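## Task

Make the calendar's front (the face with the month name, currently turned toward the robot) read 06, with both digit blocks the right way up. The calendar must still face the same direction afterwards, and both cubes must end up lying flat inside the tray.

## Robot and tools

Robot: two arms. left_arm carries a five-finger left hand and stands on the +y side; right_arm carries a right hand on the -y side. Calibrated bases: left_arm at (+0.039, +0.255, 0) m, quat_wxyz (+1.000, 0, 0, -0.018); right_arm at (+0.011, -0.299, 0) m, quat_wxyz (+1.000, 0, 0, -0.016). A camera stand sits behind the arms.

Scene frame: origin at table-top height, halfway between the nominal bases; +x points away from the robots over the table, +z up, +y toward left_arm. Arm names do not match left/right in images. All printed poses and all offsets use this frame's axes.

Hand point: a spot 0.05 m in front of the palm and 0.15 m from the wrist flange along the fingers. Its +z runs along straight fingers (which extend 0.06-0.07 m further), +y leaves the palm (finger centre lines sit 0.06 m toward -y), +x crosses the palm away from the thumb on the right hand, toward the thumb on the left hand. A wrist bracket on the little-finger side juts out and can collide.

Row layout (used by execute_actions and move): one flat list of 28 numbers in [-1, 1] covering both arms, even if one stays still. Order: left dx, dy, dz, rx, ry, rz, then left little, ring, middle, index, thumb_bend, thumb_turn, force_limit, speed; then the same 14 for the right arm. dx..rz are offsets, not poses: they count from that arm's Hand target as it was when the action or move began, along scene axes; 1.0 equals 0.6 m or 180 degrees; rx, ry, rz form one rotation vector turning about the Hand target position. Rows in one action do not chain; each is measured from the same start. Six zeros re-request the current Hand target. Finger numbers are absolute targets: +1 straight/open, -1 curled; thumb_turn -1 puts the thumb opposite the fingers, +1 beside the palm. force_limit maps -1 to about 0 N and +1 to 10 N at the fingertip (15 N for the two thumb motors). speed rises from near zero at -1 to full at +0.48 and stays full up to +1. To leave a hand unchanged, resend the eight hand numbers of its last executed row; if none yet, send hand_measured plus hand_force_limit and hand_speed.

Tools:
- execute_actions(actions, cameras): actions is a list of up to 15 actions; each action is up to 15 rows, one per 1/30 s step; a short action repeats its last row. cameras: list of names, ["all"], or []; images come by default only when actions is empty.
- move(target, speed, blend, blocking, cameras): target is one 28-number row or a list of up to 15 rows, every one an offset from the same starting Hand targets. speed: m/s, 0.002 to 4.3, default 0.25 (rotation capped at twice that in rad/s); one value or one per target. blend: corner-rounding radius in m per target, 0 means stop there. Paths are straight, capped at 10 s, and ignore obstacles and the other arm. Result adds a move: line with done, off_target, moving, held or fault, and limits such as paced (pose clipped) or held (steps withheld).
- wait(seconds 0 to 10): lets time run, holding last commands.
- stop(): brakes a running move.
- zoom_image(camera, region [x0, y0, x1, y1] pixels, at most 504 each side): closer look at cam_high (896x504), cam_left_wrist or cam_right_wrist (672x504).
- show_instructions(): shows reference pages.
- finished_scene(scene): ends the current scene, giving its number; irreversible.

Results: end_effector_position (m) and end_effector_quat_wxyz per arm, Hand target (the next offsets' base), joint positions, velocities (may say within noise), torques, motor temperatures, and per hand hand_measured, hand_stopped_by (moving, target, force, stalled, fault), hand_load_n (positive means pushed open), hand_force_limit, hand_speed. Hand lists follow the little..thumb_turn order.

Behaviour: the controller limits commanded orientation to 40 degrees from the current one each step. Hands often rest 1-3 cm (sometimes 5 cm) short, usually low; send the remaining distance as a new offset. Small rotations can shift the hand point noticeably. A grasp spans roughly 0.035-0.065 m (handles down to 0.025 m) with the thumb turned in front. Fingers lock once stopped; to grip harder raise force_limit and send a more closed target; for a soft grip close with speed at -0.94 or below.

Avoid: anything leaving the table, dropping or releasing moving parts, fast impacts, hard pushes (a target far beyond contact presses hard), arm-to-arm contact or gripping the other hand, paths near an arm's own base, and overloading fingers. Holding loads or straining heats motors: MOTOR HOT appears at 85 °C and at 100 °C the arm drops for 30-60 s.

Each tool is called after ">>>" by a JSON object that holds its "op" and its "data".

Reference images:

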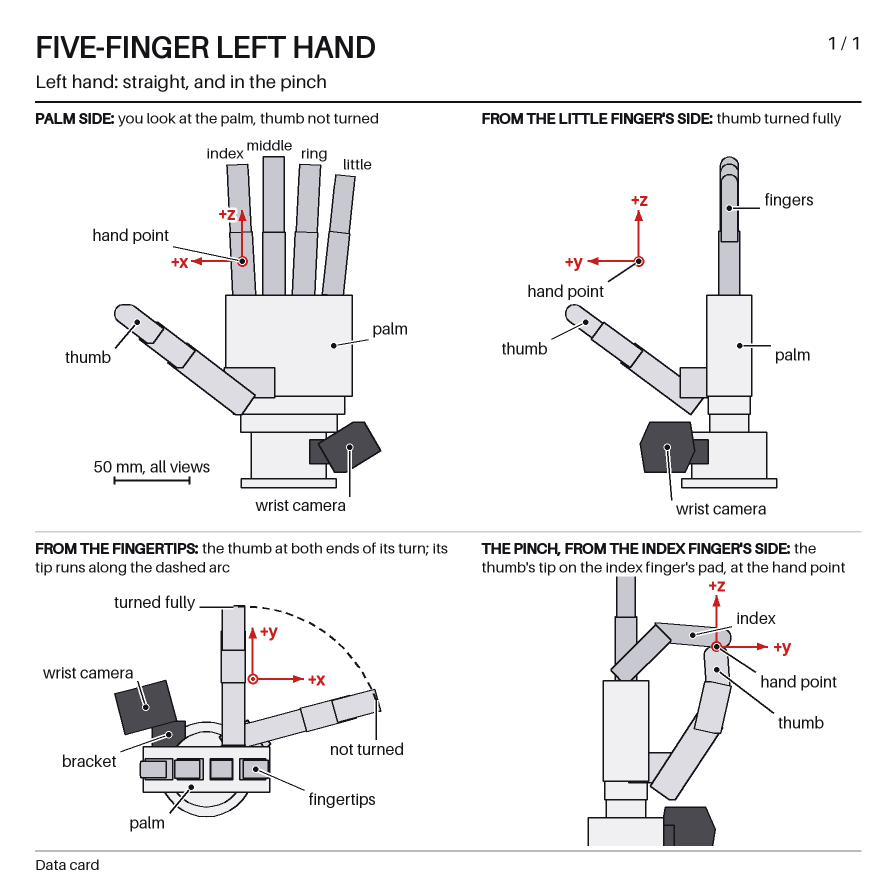

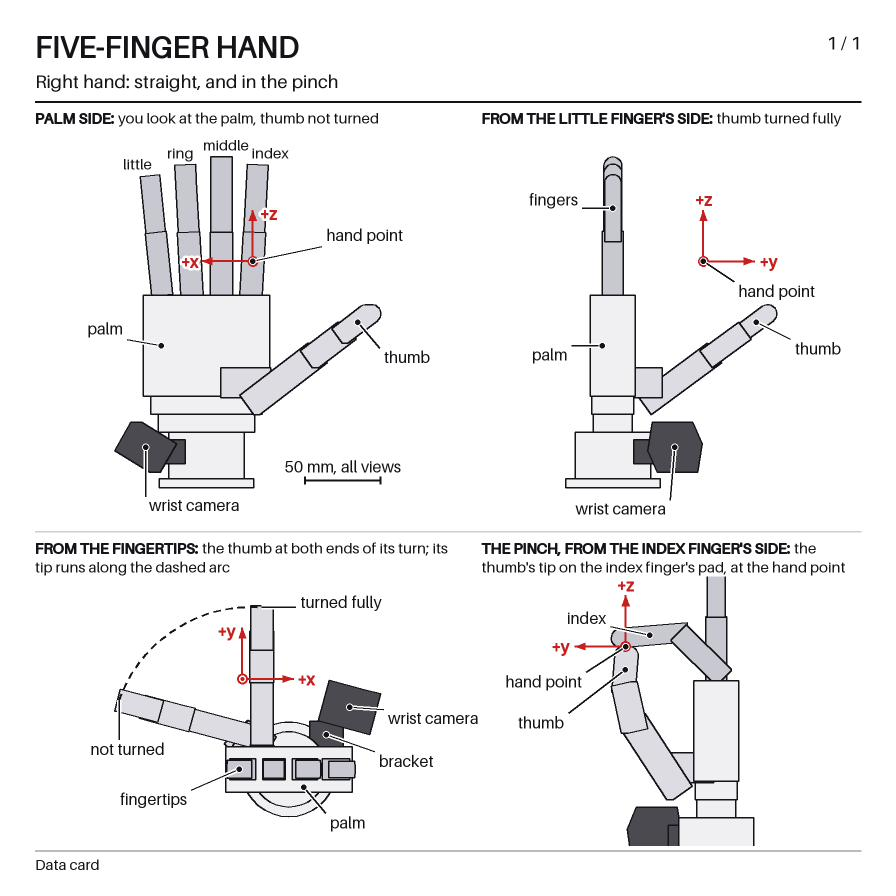

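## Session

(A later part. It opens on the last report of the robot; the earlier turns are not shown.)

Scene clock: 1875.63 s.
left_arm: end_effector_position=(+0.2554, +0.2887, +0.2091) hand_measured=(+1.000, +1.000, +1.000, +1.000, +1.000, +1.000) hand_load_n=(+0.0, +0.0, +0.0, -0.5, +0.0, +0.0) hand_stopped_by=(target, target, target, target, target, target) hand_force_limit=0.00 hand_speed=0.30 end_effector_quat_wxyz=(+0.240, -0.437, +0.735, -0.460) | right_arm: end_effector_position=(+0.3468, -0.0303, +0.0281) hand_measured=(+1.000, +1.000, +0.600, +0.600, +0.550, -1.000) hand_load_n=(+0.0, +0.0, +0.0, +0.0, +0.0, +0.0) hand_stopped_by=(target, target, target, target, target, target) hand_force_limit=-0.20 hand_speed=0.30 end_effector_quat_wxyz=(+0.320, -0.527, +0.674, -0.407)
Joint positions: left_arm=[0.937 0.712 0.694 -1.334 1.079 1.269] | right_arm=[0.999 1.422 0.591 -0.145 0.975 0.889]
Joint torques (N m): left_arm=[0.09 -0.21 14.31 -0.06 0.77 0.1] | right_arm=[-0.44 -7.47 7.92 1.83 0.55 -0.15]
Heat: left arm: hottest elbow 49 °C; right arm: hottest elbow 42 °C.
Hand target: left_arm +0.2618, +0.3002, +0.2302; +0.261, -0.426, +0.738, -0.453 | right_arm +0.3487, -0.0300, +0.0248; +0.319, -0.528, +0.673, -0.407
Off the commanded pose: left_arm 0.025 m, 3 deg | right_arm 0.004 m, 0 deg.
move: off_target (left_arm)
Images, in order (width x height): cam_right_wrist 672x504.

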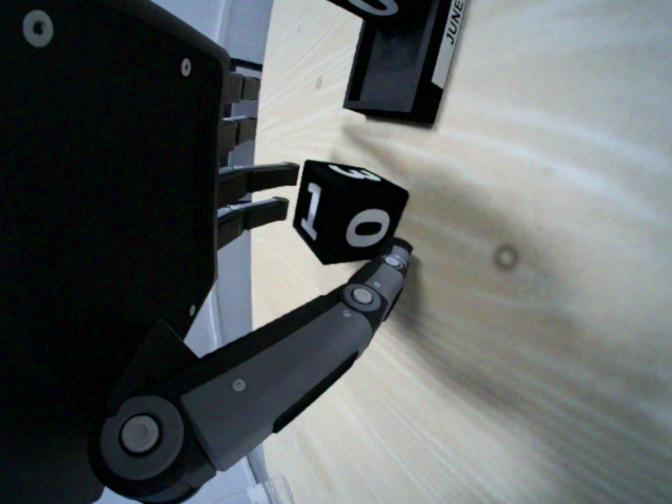

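>>> {"op": "execute_actions", "data": {"actions": [[[0,0,0,0,0,0,1,1,1,1,1,1,0,0.3,0,0,0,0,0,0,1,1,0.35,0.35,0.33,-1,-0.3,-0.6]],[[0,0,0,0,0,0,1,1,1,1,1,1,0,0.3,0,0,0,0,0,0,1,1,0.35,0.35,0.33,-1,-0.3,-0.6]],[[0,0,0,0,0,0,1,1,1,1,1,1,0,0.3,0,0,0,0,0,0,1,1,-0.1,-0.1,-0.2,-1,-0.2,-0.9]],[[0,0,0,0,0,0,1,1,1,1,1,1,0,0.3,0,0,0,0,0,0,1,1,-0.1,-0.1,-0.2,-1,-0.2,-0.9]],[[0,0,0,0,0,0,1,1,1,1,1,1,0,0.3,0,0,0,0,0,0,1,1,-0.1,-0.1,-0.2,-1,-0.2,-0.9]]], "cameras": ["cam_right_wrist"]}}

>>> {"op": "zoom_image", "data": {"camera": "cam_right_wrist", "region": [240, 120, 480, 300]}}

Scene clock: 1892.70 s.
left_arm: end_effector_position=(+0.2554, +0.2887, +0.2091) hand_measured=(+1.000, +1.000, +1.000, +1.000, +1.000, +1.000) hand_load_n=(+0.0, +0.0, +0.0, +0.0, +0.0, +0.0) hand_stopped_by=(target, target, target, target, target, target) hand_force_limit=0.00 hand_speed=0.30 end_effector_quat_wxyz=(+0.240, -0.437, +0.735, -0.460) | right_arm: end_effector_position=(+0.3471, -0.0300, +0.0284) hand_measured=(+1.000, +1.000, +0.250, +0.240, +0.284, -1.000) hand_load_n=(+0.0, +0.0, +2.5, +5.0, +8.0, -1.0) hand_stopped_by=(target, target, force, force, force, target) hand_force_limit=-0.20 hand_speed=-0.90 end_effector_quat_wxyz=(+0.321, -0.526, +0.674, -0.406)
Joint positions: left_arm=[0.937 0.712 0.694 -1.334 1.079 1.269] | right_arm=[0.999 1.422 0.591 -0.143 0.976 0.889]
Joint torques (N m): left_arm=[0.09 -0.21 14.31 -0.05 0.77 0.11] | right_arm=[-0.5 -7.47 7.94 1.76 0.53 -0.15]
Heat: left arm: hottest elbow 49 °C; right arm: hottest elbow 41 °C.
Hand target: left_arm +0.2618, +0.3002, +0.2302; +0.261, -0.426, +0.738, -0.453 | right_arm +0.3487, -0.0300, +0.0248; +0.319, -0.528, +0.673, -0.407
Off the commanded pose: left_arm 0.025 m, 3 deg | right_arm 0.004 m, 0 deg.
Images, in order (width x height): cam_right_wrist 672x504.

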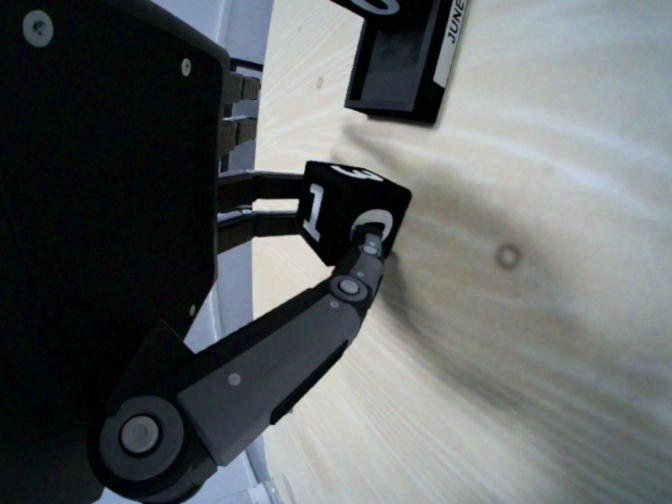

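Scaled by 2.100 from the camera's 672x504 image, which has a finer 960x720 frame.

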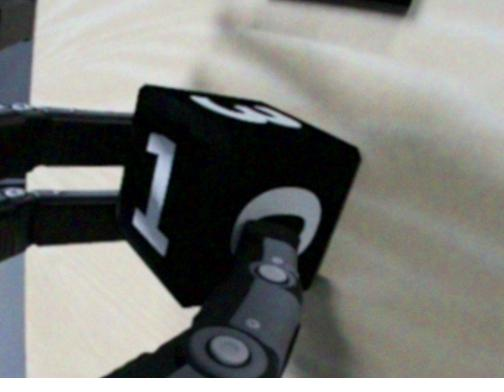

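>>> {"op": "move", "data": {"target": [[0,0,0,0,0,0,1,1,1,1,1,1,0,0.3, 0.02,0.01,0.12,0,0,0, 1,1,-0.1,-0.1,-0.2,-1,-0.2,-0.9],[0,0,0,0,0,0,1,1,1,1,1,1,0,0.3, -0.02,-0.132,0.12,0,0,0, 1,1,-0.1,-0.1,-0.2,-1,-0.2,-0.9],[0,0,0,0,0,0,1,1,1,1,1,1,0,0.3, -0.02,-0.132,0.05,0,0,0, 1,1,-0.1,-0.1,-0.2,-1,-0.2,-0.9]], "speed": 0.12, "cameras": ["cam_right_wrist","cam_high"]}}

>>> {"op": "zoom_image", "data": {"camera": "cam_right_wrist", "region": [270, 60, 510, 280]}}

>>> {"op": "zoom_image", "data": {"camera": "cam_high", "region": [400, 178, 480, 238]}}

Scene clock: 1929.50 s.
left_arm: end_effector_position=(+0.2554, +0.2887, +0.2091) hand_measured=(+1.000, +1.000, +1.000, +1.000, +1.000, +1.000) hand_load_n=(+0.0, +0.0, +0.0, +0.0, +0.0, -0.5) hand_stopped_by=(target, target, target, target, target, target) hand_force_limit=0.00 hand_speed=0.30 end_effector_quat_wxyz=(+0.240, -0.437, +0.735, -0.460) | right_arm: end_effector_position=(+0.3329, -0.1097, +0.0545) hand_measured=(+1.000, +1.000, +0.250, +0.240, +0.284, -1.000) hand_load_n=(+0.0, +0.0, +1.5, +5.0, +7.5, -0.5) hand_stopped_by=(target, target, force, force, force, target) hand_force_limit=-0.20 hand_speed=-0.90 end_effector_quat_wxyz=(+0.318, -0.529, +0.674, -0.406)
Joint positions: left_arm=[0.937 0.712 0.694 -1.334 1.079 1.269] | right_arm=[0.868 1.129 0.423 -0.136 0.892 0.717]
Joint torques (N m): left_arm=[0.09 -0.21 14.3 -0.05 0.77 0.11] | right_arm=[-0.79 -4.42 9.21 2.1 0.43 -0.17]
Motor temperatures (°C): left_arm=[27 25 49 25 28 24] | right_arm=[24 30 40 25 27 24]
Heat: left arm: hottest elbow 49 °C; right arm: hottest elbow 40 °C.
Hand target: left_arm +0.2618, +0.3002, +0.2302; +0.261, -0.426, +0.738, -0.453 | right_arm +0.3367, -0.1092, +0.0547; +0.319, -0.528, +0.673, -0.407
Off the commanded pose: left_arm 0.025 m, 3 deg | right_arm 0.004 m, 0 deg.
move: off_target (left_arm)
Images, in order (width x height): cam_high 896x504, cam_right_wrist 672x504.

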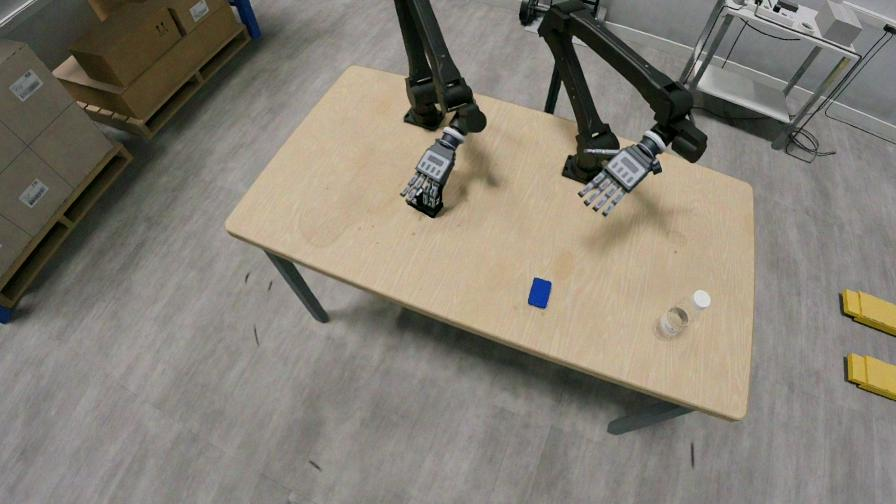

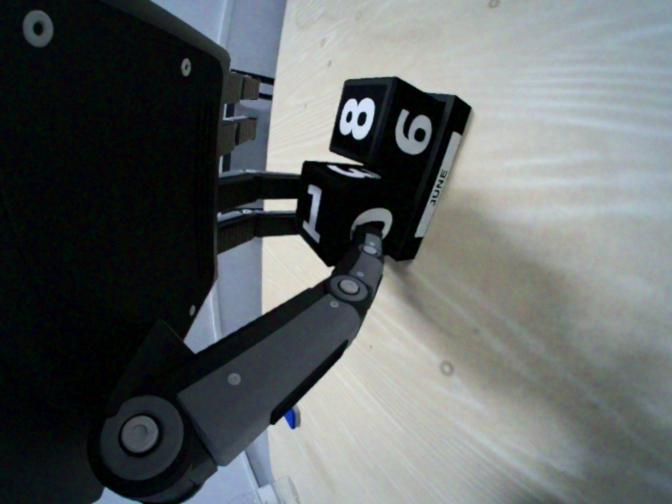

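Scaled by 2.100 from the camera's 672x504 image, which has a finer 960x720 frame.

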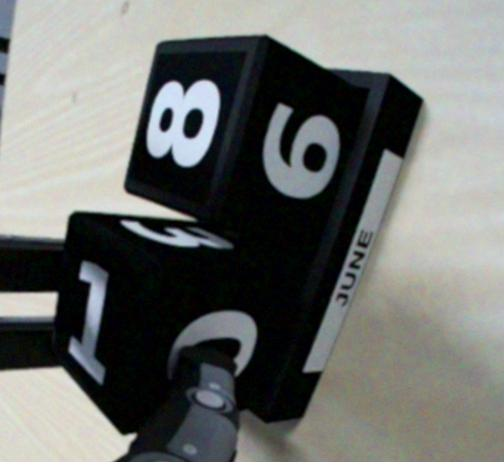

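Scaled by 6.300 from the camera's 896x504 image, which has a finer 1280x720 frame.

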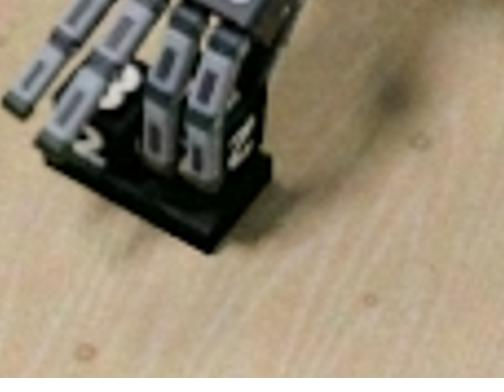

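>>> {"op": "move", "data": {"target": [[0,0,0,0,0,0,1,1,1,1,1,1,0,0.3, 0.01,0.005,0.05,0,0,0, 1,1,-0.1,-0.1,-0.2,-1,-0.2,-0.9],[0,0,0,0,0,0,1,1,1,1,1,1,0,0.3, 0.04,0.005,0.05,0,0,0, 1,1,-0.1,-0.1,-0.2,-1,-0.2,-0.9],[0,0,0,0,0,0,1,1,1,1,1,1,0,0.3, 0.013,-0.007,0.0,0,0,0, 1,1,-0.1,-0.1,-0.2,-1,-0.2,-0.9]], "speed": 0.12, "cameras": ["cam_right_wrist","cam_high"]}}

>>> {"op": "zoom_image", "data": {"camera": "cam_right_wrist", "region": [270, 60, 510, 280]}}

>>> {"op": "zoom_image", "data": {"camera": "cam_high", "region": [400, 178, 480, 238]}}

Scene clock: 1996.33 s.
left_arm: end_effector_position=(+0.2554, +0.2887, +0.2091) hand_measured=(+1.000, +1.000, +1.000, +1.000, +1.000, +1.000) hand_load_n=(+0.0, +0.0, +0.0, +0.0, -0.5, -0.5) hand_stopped_by=(target, target, target, target, target, target) hand_force_limit=0.00 hand_speed=0.30 end_effector_quat_wxyz=(+0.240, -0.437, +0.735, -0.460) | right_arm: end_effector_position=(+0.3420, -0.1189, +0.0533) hand_measured=(+1.000, +1.000, +0.250, +0.240, +0.284, -1.000) hand_load_n=(+0.0, +0.0, +1.5, +5.0, +7.5, -0.5) hand_stopped_by=(target, target, force, force, force, target) hand_force_limit=-0.20 hand_speed=-0.90 end_effector_quat_wxyz=(+0.311, -0.533, +0.672, -0.409)
Joint positions: left_arm=[0.937 0.712 0.694 -1.334 1.079 1.269] | right_arm=[0.822 1.136 0.422 -0.101 0.864 0.657]
Joint torques (N m): left_arm=[0.03 -0.21 14.3 -0.05 0.77 0.1] | right_arm=[0.32 -4.6 9.26 2.19 0.64 0.01]
Heat: left arm: hottest elbow 49 °C; right arm: hottest elbow 39 °C.
Hand target: left_arm +0.2618, +0.3002, +0.2302; +0.261, -0.426, +0.738, -0.453 | right_arm +0.3445, -0.1133, +0.0549; +0.319, -0.528, +0.673, -0.407
Off the commanded pose: left_arm 0.025 m, 3 deg | right_arm 0.006 m, 1 deg.
move: off_target (left_arm)
Images, in order (width x height): cam_high 896x504, cam_right_wrist 672x504.

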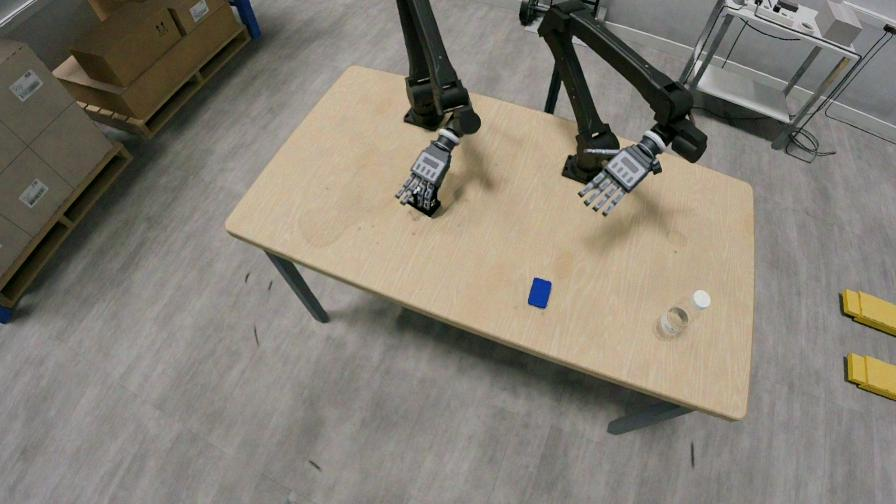

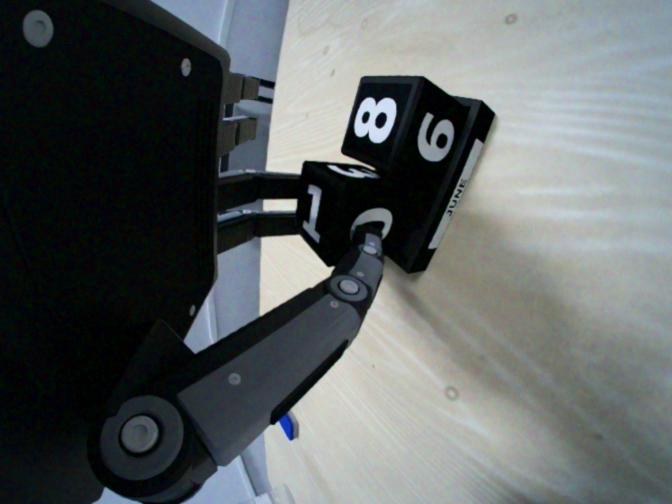

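Scaled by 2.100 from the camera's 672x504 image, which has a finer 960x720 frame.

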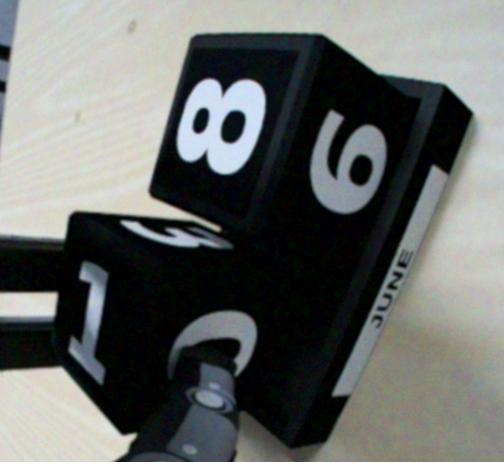

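Scaled by 6.300 from the camera's 896x504 image, which has a finer 1280x720 frame.

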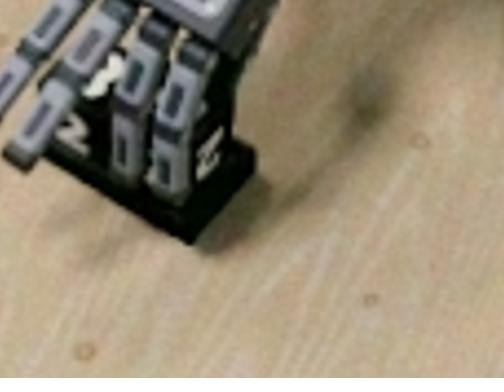

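>>> {"op": "move", "data": {"target": [[0,0,0,0,0,0,1,1,1,1,1,1,0,0.3, 0.015,0.02,0.06,0,0,0, 1,1,-0.1,-0.1,-0.2,-1,-0.2,-0.9],[0,0,0,0,0,0,1,1,1,1,1,1,0,0.3, 0.035,0.05,0.09,0,0,0, 1,1,-0.1,-0.1,-0.2,-1,-0.2,-0.9]], "speed": 0.12, "cameras": ["cam_right_wrist","cam_high"]}}

>>> {"op": "zoom_image", "data": {"camera": "cam_right_wrist", "region": [350, 40, 510, 280]}}

>>> {"op": "zoom_image", "data": {"camera": "cam_high", "region": [400, 178, 480, 238]}}

Scene clock: 2016.50 s.
left_arm: end_effector_position=(+0.2554, +0.2887, +0.2091) hand_measured=(+1.000, +1.000, +1.000, +1.000, +1.000, +1.000) hand_load_n=(+0.0, +0.0, +0.0, +0.0, +0.0, -0.5) hand_stopped_by=(target, target, target, target, target, target) hand_force_limit=0.00 hand_speed=0.30 end_effector_quat_wxyz=(+0.240, -0.437, +0.735, -0.460) | right_arm: end_effector_position=(+0.3536, -0.0983, +0.0913) hand_measured=(+1.000, +1.000, +0.250, +0.240, +0.284, -1.000) hand_load_n=(+0.0, +0.0, +1.5, +5.0, +7.5, -0.5) hand_stopped_by=(target, target, force, force, force, target) hand_force_limit=-0.20 hand_speed=-0.90 end_effector_quat_wxyz=(+0.303, -0.539, +0.670, -0.410)
Joint positions: left_arm=[0.937 0.712 0.694 -1.334 1.079 1.269] | right_arm=[0.843 1.123 0.549 -0.274 0.878 0.677]
Joint torques (N m): left_arm=[0.09 -0.21 14.31 -0.06 0.77 0.1] | right_arm=[0.21 -5.13 13.9 1.17 0.67 0.04]
Heat: left arm: hottest elbow 49 °C; right arm: hottest elbow 40 °C.
Hand target: left_arm +0.2618, +0.3002, +0.2302; +0.261, -0.426, +0.738, -0.453 | right_arm +0.3655, -0.0833, +0.1087; +0.319, -0.528, +0.673, -0.407
Off the commanded pose: left_arm 0.025 m, 3 deg | right_arm 0.026 m, 2 deg.
move: off_target (left_arm, right_arm)
Images, in order (width x height): cam_high 896x504, cam_right_wrist 672x504.

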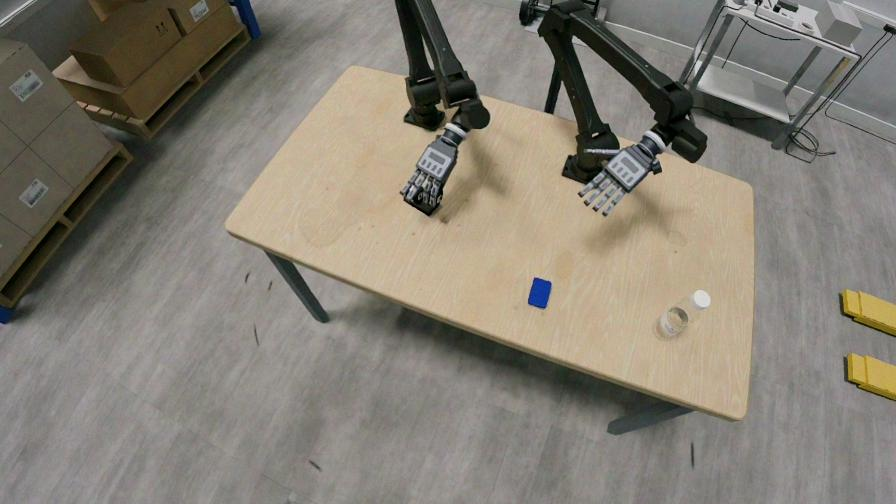

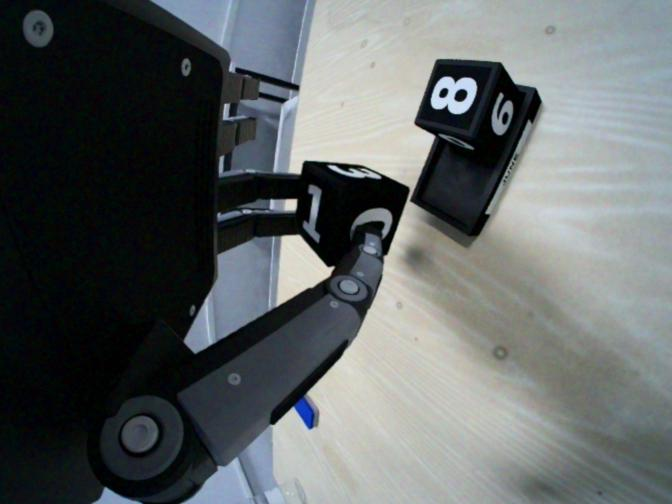

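Scaled by 2.100 from the camera's 672x504 image, which has a finer 960x720 frame.

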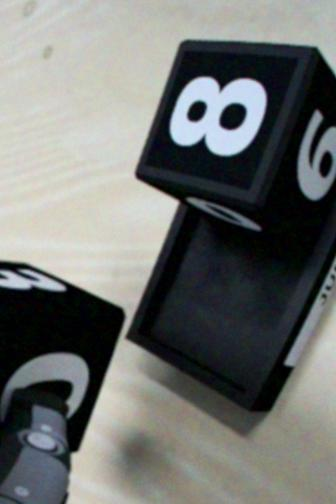

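Scaled by 6.300 from the camera's 896x504 image, which has a finer 1280x720 frame.

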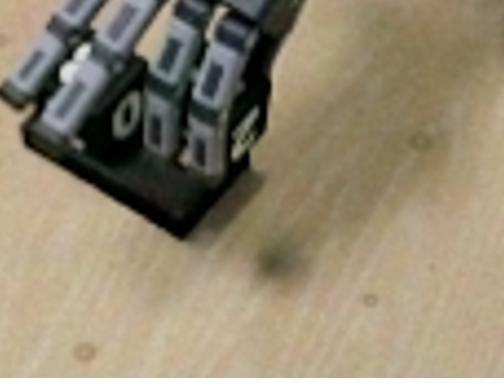

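>>> {"op": "move", "data": {"target": [[0,0,0,0,0,0,1,1,1,1,1,1,0,0.3, -0.021,-0.033,-0.018,0,0,0, 1,1,-0.1,-0.1,-0.2,-1,-0.2,-0.9]], "speed": 0.1, "cameras": ["cam_right_wrist"]}}

>>> {"op": "zoom_image", "data": {"camera": "cam_right_wrist", "region": [270, 40, 510, 280]}}

Scene clock: 2208.63 s.
left_arm: end_effector_position=(+0.2554, +0.2887, +0.2091) hand_measured=(+1.000, +1.000, +1.000, +1.000, +1.000, +1.000) hand_load_n=(+0.0, +0.0, +0.0, +0.0, +0.0, +0.0) hand_stopped_by=(target, target, target, target, target, target) hand_force_limit=0.00 hand_speed=0.30 end_effector_quat_wxyz=(+0.240, -0.437, +0.735, -0.460) | right_arm: end_effector_position=(+0.3483, -0.1043, +0.0895) hand_measured=(+1.000, +1.000, +0.250, +0.240, +0.284, -1.000) hand_load_n=(+0.0, +0.0, +1.5, +5.0, +7.5, -0.5) hand_stopped_by=(target, target, force, force, force, target) hand_force_limit=-0.20 hand_speed=-0.90 end_effector_quat_wxyz=(+0.307, -0.537, +0.671, -0.408)
Joint positions: left_arm=[0.937 0.712 0.694 -1.334 1.079 1.269] | right_arm=[0.84 1.096 0.523 -0.268 0.873 0.677]
Joint torques (N m): left_arm=[0.09 -0.21 14.3 -0.05 0.77 0.11] | right_arm=[-0.62 -6.59 9.88 2.18 0.4 -0.12]
Motor temperatures (°C): left_arm=[27 25 49 25 29 24] | right_arm=[24 29 50 24 27 24]
Heat: left arm: hottest elbow 49 °C; right arm: hottest elbow 50 °C.
Hand target: left_arm +0.2618, +0.3002, +0.2302; +0.261, -0.426, +0.738, -0.453 | right_arm +0.3529, -0.1030, +0.0979; +0.319, -0.528, +0.673, -0.407
Off the commanded pose: left_arm 0.025 m, 3 deg | right_arm 0.010 m, 2 deg.
move: off_target (left_arm)
Images, in order (width x height): cam_right_wrist 672x504.

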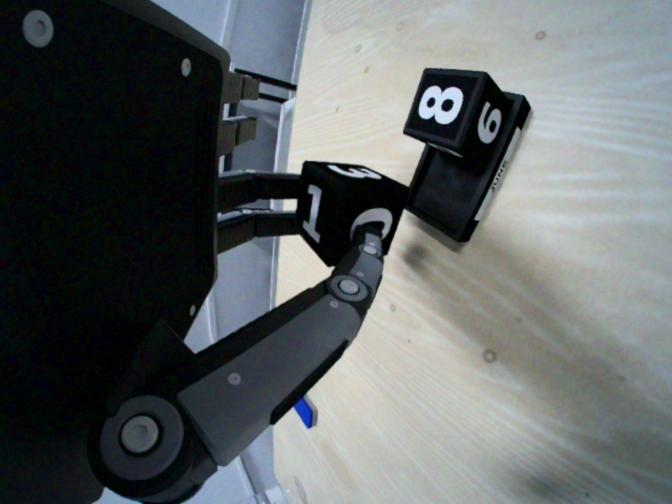

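Scaled by 2.100 from the camera's 672x504 image, which has a finer 960x720 frame.

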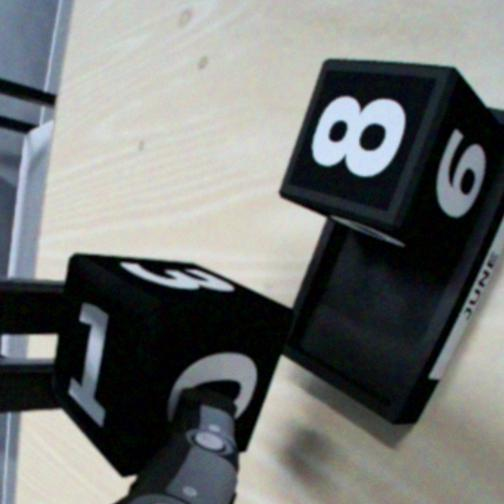

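>>> {"op": "move", "data": {"target": [[0,0,0,0,0,0,1,1,1,1,1,1,0,0.3, -0.013,-0.024,-0.016,0,0,0, 1,1,-0.1,-0.1,-0.2,-1,-0.2,-0.9]], "speed": 0.1, "cameras": ["cam_right_wrist"]}}

>>> {"op": "zoom_image", "data": {"camera": "cam_right_wrist", "region": [270, 40, 510, 280]}}

Scene clock: 2214.47 s.
left_arm: end_effector_position=(+0.2554, +0.2887, +0.2091) hand_measured=(+1.000, +1.000, +1.000, +1.000, +1.000, +1.000) hand_load_n=(+0.0, +0.0, +0.0, +0.0, +0.0, +0.0) hand_stopped_by=(target, target, target, target, target, target) hand_force_limit=0.00 hand_speed=0.30 end_effector_quat_wxyz=(+0.240, -0.437, +0.735, -0.460) | right_arm: end_effector_position=(+0.3408, -0.1184, +0.0804) hand_measured=(+1.000, +1.000, +0.250, +0.240, +0.284, -1.000) hand_load_n=(+0.0, +0.0, +1.5, +5.0, +7.5, -0.5) hand_stopped_by=(target, target, force, force, force, target) hand_force_limit=-0.20 hand_speed=-0.90 end_effector_quat_wxyz=(+0.308, -0.535, +0.674, -0.407)
Joint positions: left_arm=[0.937 0.712 0.694 -1.334 1.079 1.269] | right_arm=[0.824 1.062 0.47 -0.235 0.862 0.666]
Joint torques (N m): left_arm=[0.09 -0.21 14.3 -0.05 0.77 0.11] | right_arm=[-0.73 -6.12 9.76 2.13 0.38 -0.21]
Heat: left arm: hottest elbow 49 °C; right arm: hottest elbow 49 °C.
Hand target: left_arm +0.2618, +0.3002, +0.2302; +0.261, -0.426, +0.738, -0.453 | right_arm +0.3450, -0.1175, +0.0882; +0.319, -0.528, +0.673, -0.407
Off the commanded pose: left_arm 0.025 m, 3 deg | right_arm 0.009 m, 1 deg.
move: off_target (left_arm)
Images, in order (width x height): cam_right_wrist 672x504.

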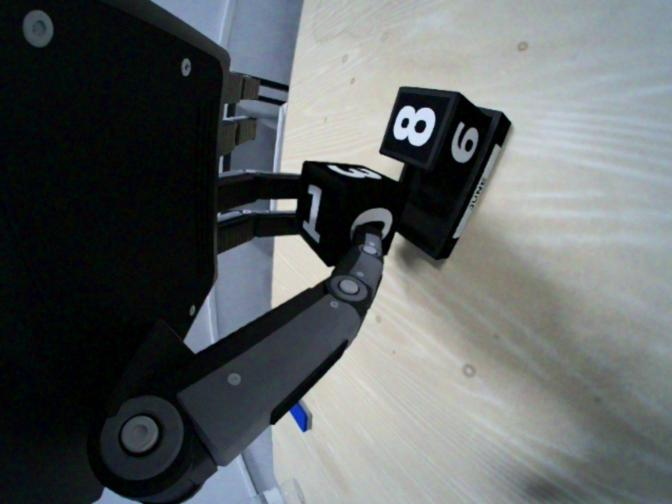

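Scaled by 2.100 from the camera's 672x504 image, which has a finer 960x720 frame.

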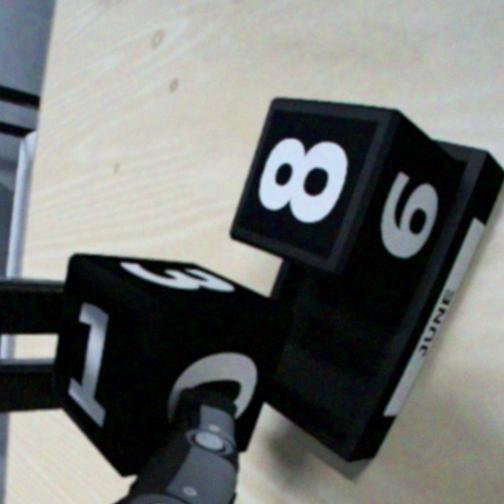

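>>> {"op": "move", "data": {"target": [[0,0,0,0,0,0,1,1,1,1,1,1,0,0.3, -0.009,-0.006,-0.045,0,0,0, 1,1,-0.1,-0.1,-0.2,-1,-0.2,-0.9]], "speed": 0.08, "cameras": ["cam_right_wrist"]}}

>>> {"op": "zoom_image", "data": {"camera": "cam_right_wrist", "region": [270, 40, 510, 280]}}

Scene clock: 2245.37 s.
left_arm: end_effector_position=(+0.2554, +0.2887, +0.2091) hand_measured=(+1.000, +1.000, +1.000, +1.000, +1.000, +1.000) hand_load_n=(+0.0, +0.0, +0.0, +0.0, +0.0, -0.5) hand_stopped_by=(target, target, target, target, target, target) hand_force_limit=0.00 hand_speed=0.30 end_effector_quat_wxyz=(+0.240, -0.437, +0.735, -0.460) | right_arm: end_effector_position=(+0.3366, -0.1226, +0.0610) hand_measured=(+1.000, +1.000, +0.250, +0.240, +0.284, -1.000) hand_load_n=(+0.0, +0.0, +1.0, +5.0, +7.5, -1.0) hand_stopped_by=(target, target, force, force, force, target) hand_force_limit=-0.20 hand_speed=-0.90 end_effector_quat_wxyz=(+0.316, -0.530, +0.674, -0.406)
Joint positions: left_arm=[0.937 0.712 0.694 -1.334 1.079 1.269] | right_arm=[0.824 1.085 0.412 -0.134 0.862 0.666]
Joint torques (N m): left_arm=[0.09 -0.21 14.3 -0.05 0.77 0.11] | right_arm=[-0.32 -4.19 9.4 2.17 0.52 -0.14]
Heat: left arm: hottest elbow 50 °C; right arm: hottest elbow 46 °C.
Hand target: left_arm +0.2618, +0.3002, +0.2302; +0.261, -0.426, +0.738, -0.453 | right_arm +0.3396, -0.1211, +0.0613; +0.319, -0.528, +0.673, -0.407
Off the commanded pose: left_arm 0.025 m, 3 deg | right_arm 0.003 m, 0 deg.
move: off_target (left_arm)
Images, in order (width x height): cam_right_wrist 672x504.

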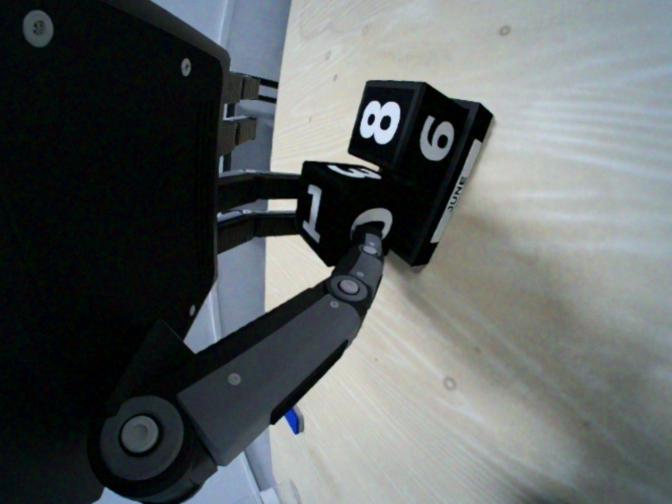

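Scaled by 2.100 from the camera's 672x504 image, which has a finer 960x720 frame.

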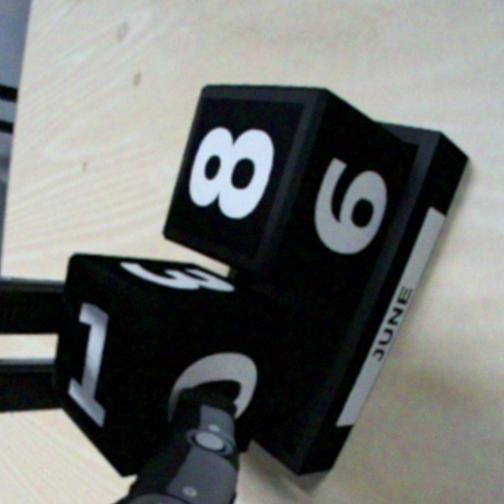

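>>> {"op": "move", "data": {"target": [[0,0,0,0,0,0,1,1,1,1,1,1,0,0.3, 0.001,-0.002,-0.035,0,0,0, 1,1,-0.1,-0.1,-0.2,-1,-0.2,-0.9]], "speed": 0.06, "cameras": ["cam_right_wrist"]}}

>>> {"op": "zoom_image", "data": {"camera": "cam_right_wrist", "region": [270, 40, 510, 280]}}

Scene clock: 2260.33 s.
left_arm: end_effector_position=(+0.2554, +0.2887, +0.2091) hand_measured=(+1.000, +1.000, +1.000, +1.000, +1.000, +1.000) hand_load_n=(+0.0, +0.0, +0.0, +0.0, +0.0, +0.0) hand_stopped_by=(target, target, target, target, target, target) hand_force_limit=0.00 hand_speed=0.30 end_effector_quat_wxyz=(+0.240, -0.437, +0.735, -0.460) | right_arm: end_effector_position=(+0.3369, -0.1224, +0.0408) hand_measured=(+1.000, +1.000, +0.250, +0.240, +0.284, -1.000) hand_load_n=(+0.0, +0.0, +1.5, +5.0, +8.0, -0.5) hand_stopped_by=(target, target, force, force, force, target) hand_force_limit=-0.20 hand_speed=-0.90 end_effector_quat_wxyz=(+0.318, -0.529, +0.674, -0.406)
Joint positions: left_arm=[0.937 0.712 0.694 -1.334 1.079 1.269] | right_arm=[0.823 1.149 0.38 -0.033 0.862 0.665]
Joint torques (N m): left_arm=[0.09 -0.21 14.3 -0.06 0.77 0.1] | right_arm=[-0.67 -4.42 8.73 2.15 0.37 -0.18]
Motor temperatures (°C): left_arm=[27 25 50 25 29 24] | right_arm=[24 29 44 25 27 24]
Heat: left arm: hottest elbow 50 °C; right arm: hottest elbow 44 °C.
Hand target: left_arm +0.2618, +0.3002, +0.2302; +0.261, -0.426, +0.738, -0.453 | right_arm +0.3404, -0.1223, +0.0404; +0.319, -0.528, +0.673, -0.407
Off the commanded pose: left_arm 0.025 m, 3 deg | right_arm 0.003 m, 0 deg.
move: off_target (left_arm)
Images, in order (width x height): cam_right_wrist 672x504.

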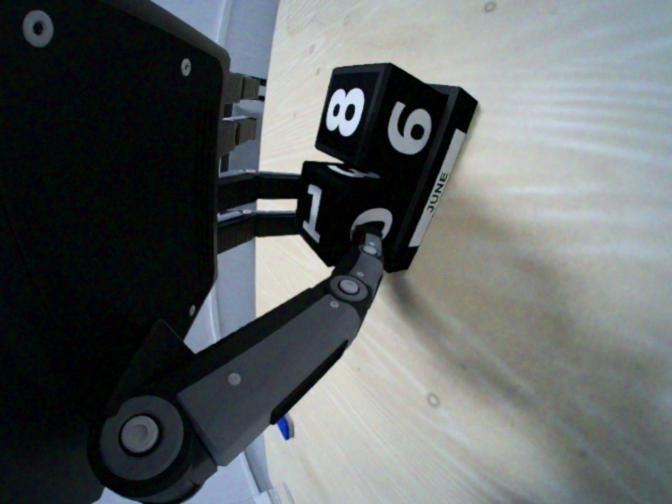

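Scaled by 2.100 from the camera's 672x504 image, which has a finer 960x720 frame.

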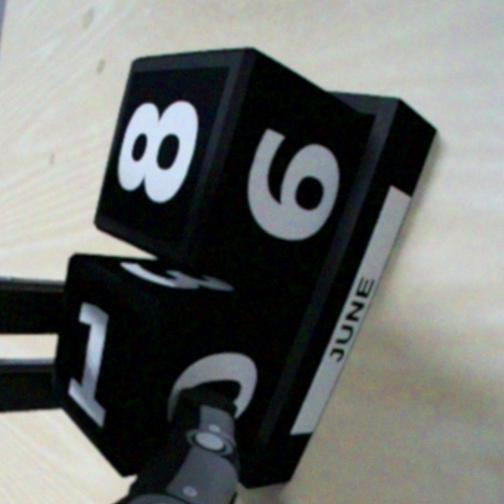

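>>> {"op": "move", "data": {"target": [[0,0,0,0,0,0,1,1,1,1,1,1,0,0.3, 0.0,0.0,-0.014,0,0,0, 1,1,-0.1,-0.1,-0.2,-1,-0.2,-0.9]], "speed": 0.04, "cameras": ["cam_right_wrist"]}}

>>> {"op": "zoom_image", "data": {"camera": "cam_right_wrist", "region": [270, 40, 510, 280]}}

Scene clock: 2267.27 s.
left_arm: end_effector_position=(+0.2554, +0.2887, +0.2091) hand_measured=(+1.000, +1.000, +1.000, +1.000, +1.000, +1.000) hand_load_n=(+0.0, +0.0, +0.0, +0.0, +0.0, -0.5) hand_stopped_by=(target, target, target, target, target, target) hand_force_limit=0.00 hand_speed=0.30 end_effector_quat_wxyz=(+0.240, -0.437, +0.735, -0.460) | right_arm: end_effector_position=(+0.3407, -0.1186, +0.0389) hand_measured=(+1.000, +1.000, +0.250, +0.240, +0.284, -1.000) hand_load_n=(+0.0, +0.0, +1.5, +5.0, +7.0, -1.0) hand_stopped_by=(target, target, force, force, force, target) hand_force_limit=-0.20 hand_speed=-0.90 end_effector_quat_wxyz=(+0.326, -0.524, +0.675, -0.405)
Joint positions: left_arm=[0.937 0.712 0.694 -1.334 1.079 1.269] | right_arm=[0.823 1.171 0.377 0.011 0.862 0.665]
Joint torques (N m): left_arm=[0.09 -0.21 14.31 -0.05 0.77 0.11] | right_arm=[-0.67 -4.13 7.83 2.07 0.36 -0.17]
Heat: left arm: hottest elbow 50 °C; right arm: hottest elbow 44 °C.
Hand target: left_arm +0.2618, +0.3002, +0.2302; +0.261, -0.426, +0.738, -0.453 | right_arm +0.3402, -0.1223, +0.0319; +0.319, -0.528, +0.673, -0.407
Off the commanded pose: left_arm 0.025 m, 3 deg | right_arm 0.008 m, 1 deg.
move: off_target (left_arm)
Images, in order (width x height): cam_right_wrist 672x504.

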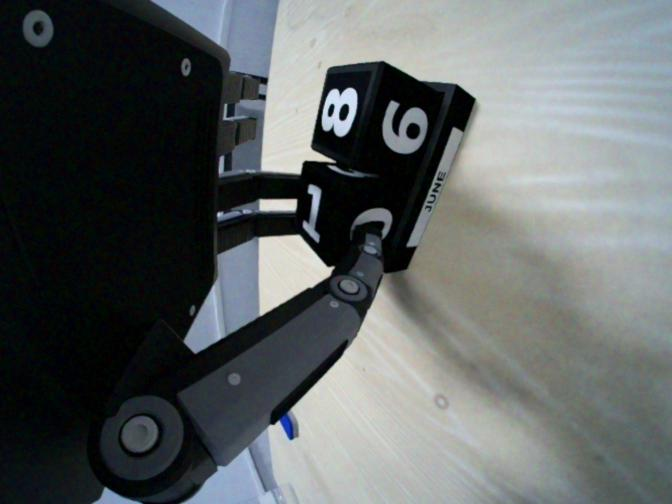

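Scaled by 2.100 from the camera's 672x504 image, which has a finer 960x720 frame.

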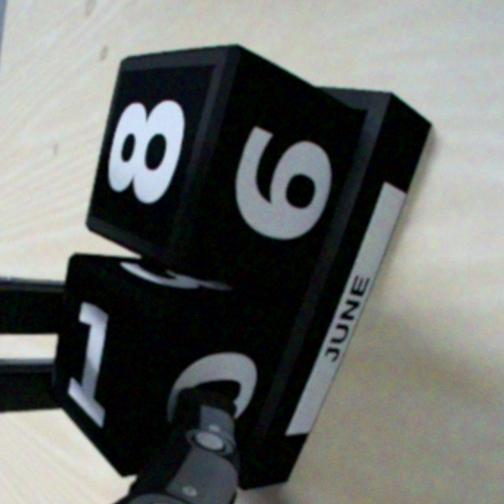

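>>> {"op": "move", "data": {"target": [[0,0,0,0,0,0,1,1,1,1,1,1,0,0.3, 0.003,0.003,0.006,0,0,0, 1,1,-0.1,-0.1,-0.2,-1,-0.2,-0.9]], "speed": 0.04, "cameras": ["cam_right_wrist","cam_high"]}}

>>> {"op": "zoom_image", "data": {"camera": "cam_right_wrist", "region": [270, 40, 510, 280]}}

>>> {"op": "zoom_image", "data": {"camera": "cam_high", "region": [395, 178, 455, 226]}}

Scene clock: 2313.37 s.
left_arm: end_effector_position=(+0.2554, +0.2887, +0.2091) hand_measured=(+1.000, +1.000, +1.000, +1.000, +1.000, +1.000) hand_load_n=(+0.0, +0.0, +0.0, -0.5, +0.0, +0.0) hand_stopped_by=(target, target, target, target, target, target) hand_force_limit=0.00 hand_speed=0.30 end_effector_quat_wxyz=(+0.240, -0.437, +0.735, -0.460) | right_arm: end_effector_position=(+0.3407, -0.1186, +0.0389) hand_measured=(+1.000, +1.000, +0.250, +0.240, +0.284, -1.000) hand_load_n=(+0.0, +0.0, +1.5, +5.0, +7.5, -1.0) hand_stopped_by=(target, target, force, force, force, target) hand_force_limit=-0.20 hand_speed=-0.90 end_effector_quat_wxyz=(+0.326, -0.524, +0.675, -0.405)
Joint positions: left_arm=[0.937 0.712 0.694 -1.334 1.079 1.269] | right_arm=[0.823 1.171 0.377 0.011 0.862 0.665]
Joint torques (N m): left_arm=[0.09 -0.21 14.31 -0.05 0.77 0.1] | right_arm=[-0.73 -4.25 8.75 1.54 0.35 -0.18]
Heat: left arm: hottest elbow 50 °C; right arm: hottest elbow 41 °C.
Hand target: left_arm +0.2618, +0.3002, +0.2302; +0.261, -0.426, +0.738, -0.453 | right_arm +0.3420, -0.1205, +0.0355; +0.319, -0.528, +0.673, -0.407
Off the commanded pose: left_arm 0.025 m, 3 deg | right_arm 0.004 m, 1 deg.
move: off_target (left_arm)
Images, in order (width x height): cam_high 896x504, cam_right_wrist 672x504.

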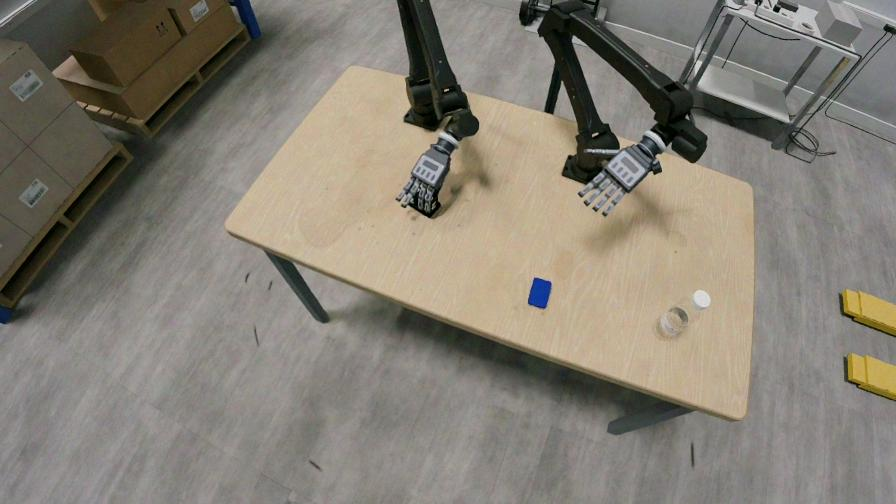

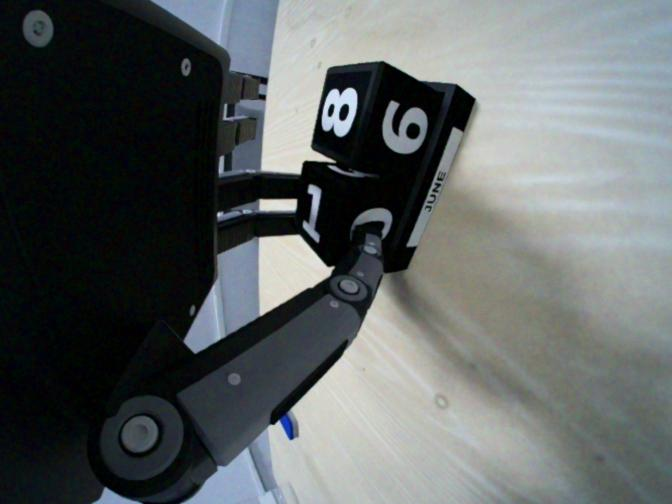

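Scaled by 2.100 from the camera's 672x504 image, which has a finer 960x720 frame.

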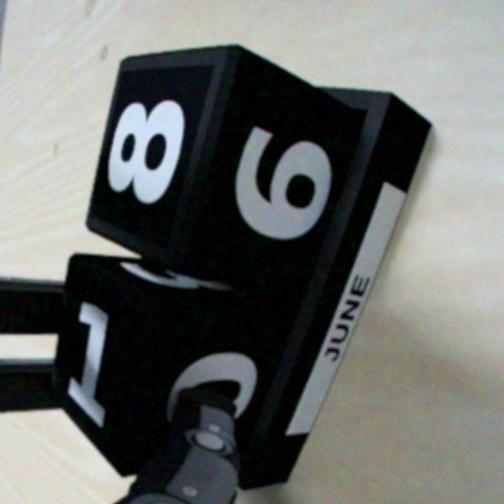

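Scaled by 8.400 from the camera's 896x504 image, which has a finer 1280x720 frame.

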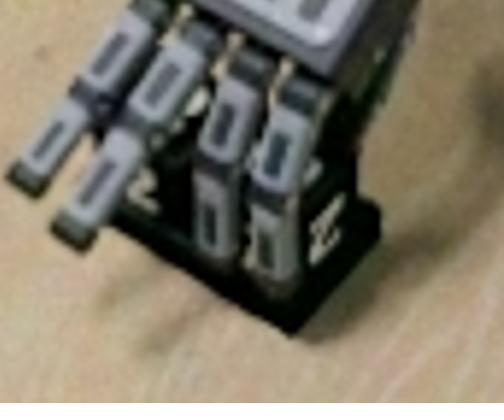

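>>> {"op": "execute_actions", "data": {"actions": [[[0,0,0,0,0,0,1,1,1,1,1,1,0,0.3,0,0,0,0,0,0,1,1,0.6,0.6,0.5,-1,-0.2,-0.6]],[[0,0,0,0,0,0,1,1,1,1,1,1,0,0.3,0,0,0,0,0,0,1,1,0.6,0.6,0.5,-1,-0.2,-0.6]],[[0,0,0,0,0,0,1,1,1,1,1,1,0,0.3,0,0,0,0,0,0,1,1,0.6,0.6,0.5,-1,-0.2,-0.6]]], "cameras": ["cam_right_wrist"]}}

>>> {"op": "zoom_image", "data": {"camera": "cam_right_wrist", "region": [270, 40, 510, 280]}}

Scene clock: 2321.37 s.
left_arm: end_effector_position=(+0.2554, +0.2887, +0.2091) hand_measured=(+1.000, +1.000, +1.000, +1.000, +1.000, +1.000) hand_load_n=(+0.0, +0.0, +0.0, +0.0, +0.0, +0.0) hand_stopped_by=(target, target, target, target, target, target) hand_force_limit=0.00 hand_speed=0.30 end_effector_quat_wxyz=(+0.240, -0.437, +0.735, -0.460) | right_arm: end_effector_position=(+0.3406, -0.1187, +0.0384) hand_measured=(+1.000, +1.000, +0.600, +0.600, +0.500, -1.000) hand_load_n=(+0.0, -0.5, +0.0, +0.0, +0.0, +0.0) hand_stopped_by=(target, target, target, target, target, target) hand_force_limit=-0.20 hand_speed=-0.60 end_effector_quat_wxyz=(+0.325, -0.524, +0.675, -0.405)
Joint positions: left_arm=[0.937 0.712 0.694 -1.334 1.079 1.269] | right_arm=[0.823 1.173 0.377 0.011 0.862 0.664]
Joint torques (N m): left_arm=[0.09 -0.21 14.3 -0.05 0.77 0.11] | right_arm=[-0.62 -4.31 8.75 1.55 0.35 -0.17]
Heat: left arm: hottest elbow 50 °C; right arm: hottest elbow 41 °C.
Hand target: left_arm +0.2618, +0.3002, +0.2302; +0.261, -0.426, +0.738, -0.453 | right_arm +0.3420, -0.1205, +0.0354; +0.319, -0.528, +0.673, -0.407
Off the commanded pose: left_arm 0.025 m, 3 deg | right_arm 0.004 m, 1 deg.
Images, in order (width x height): cam_right_wrist 672x504.

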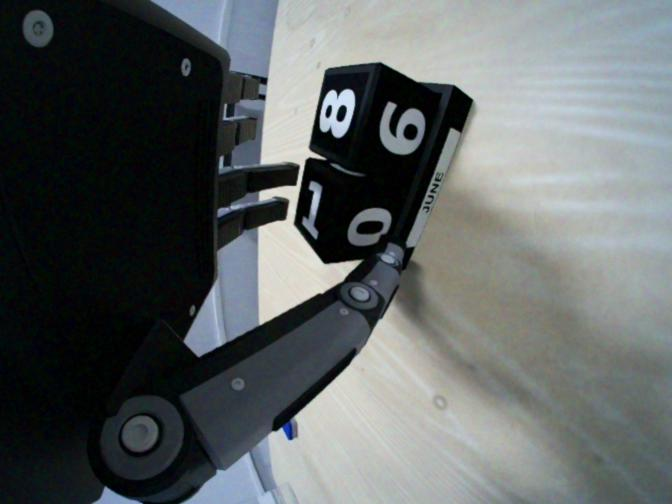

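Scaled by 2.100 from the camera's 672x504 image, which has a finer 960x720 frame.

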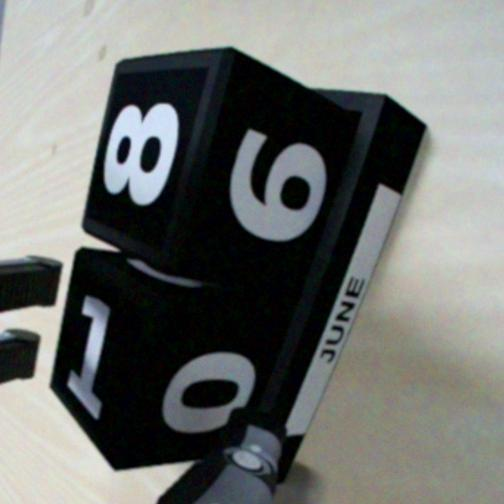

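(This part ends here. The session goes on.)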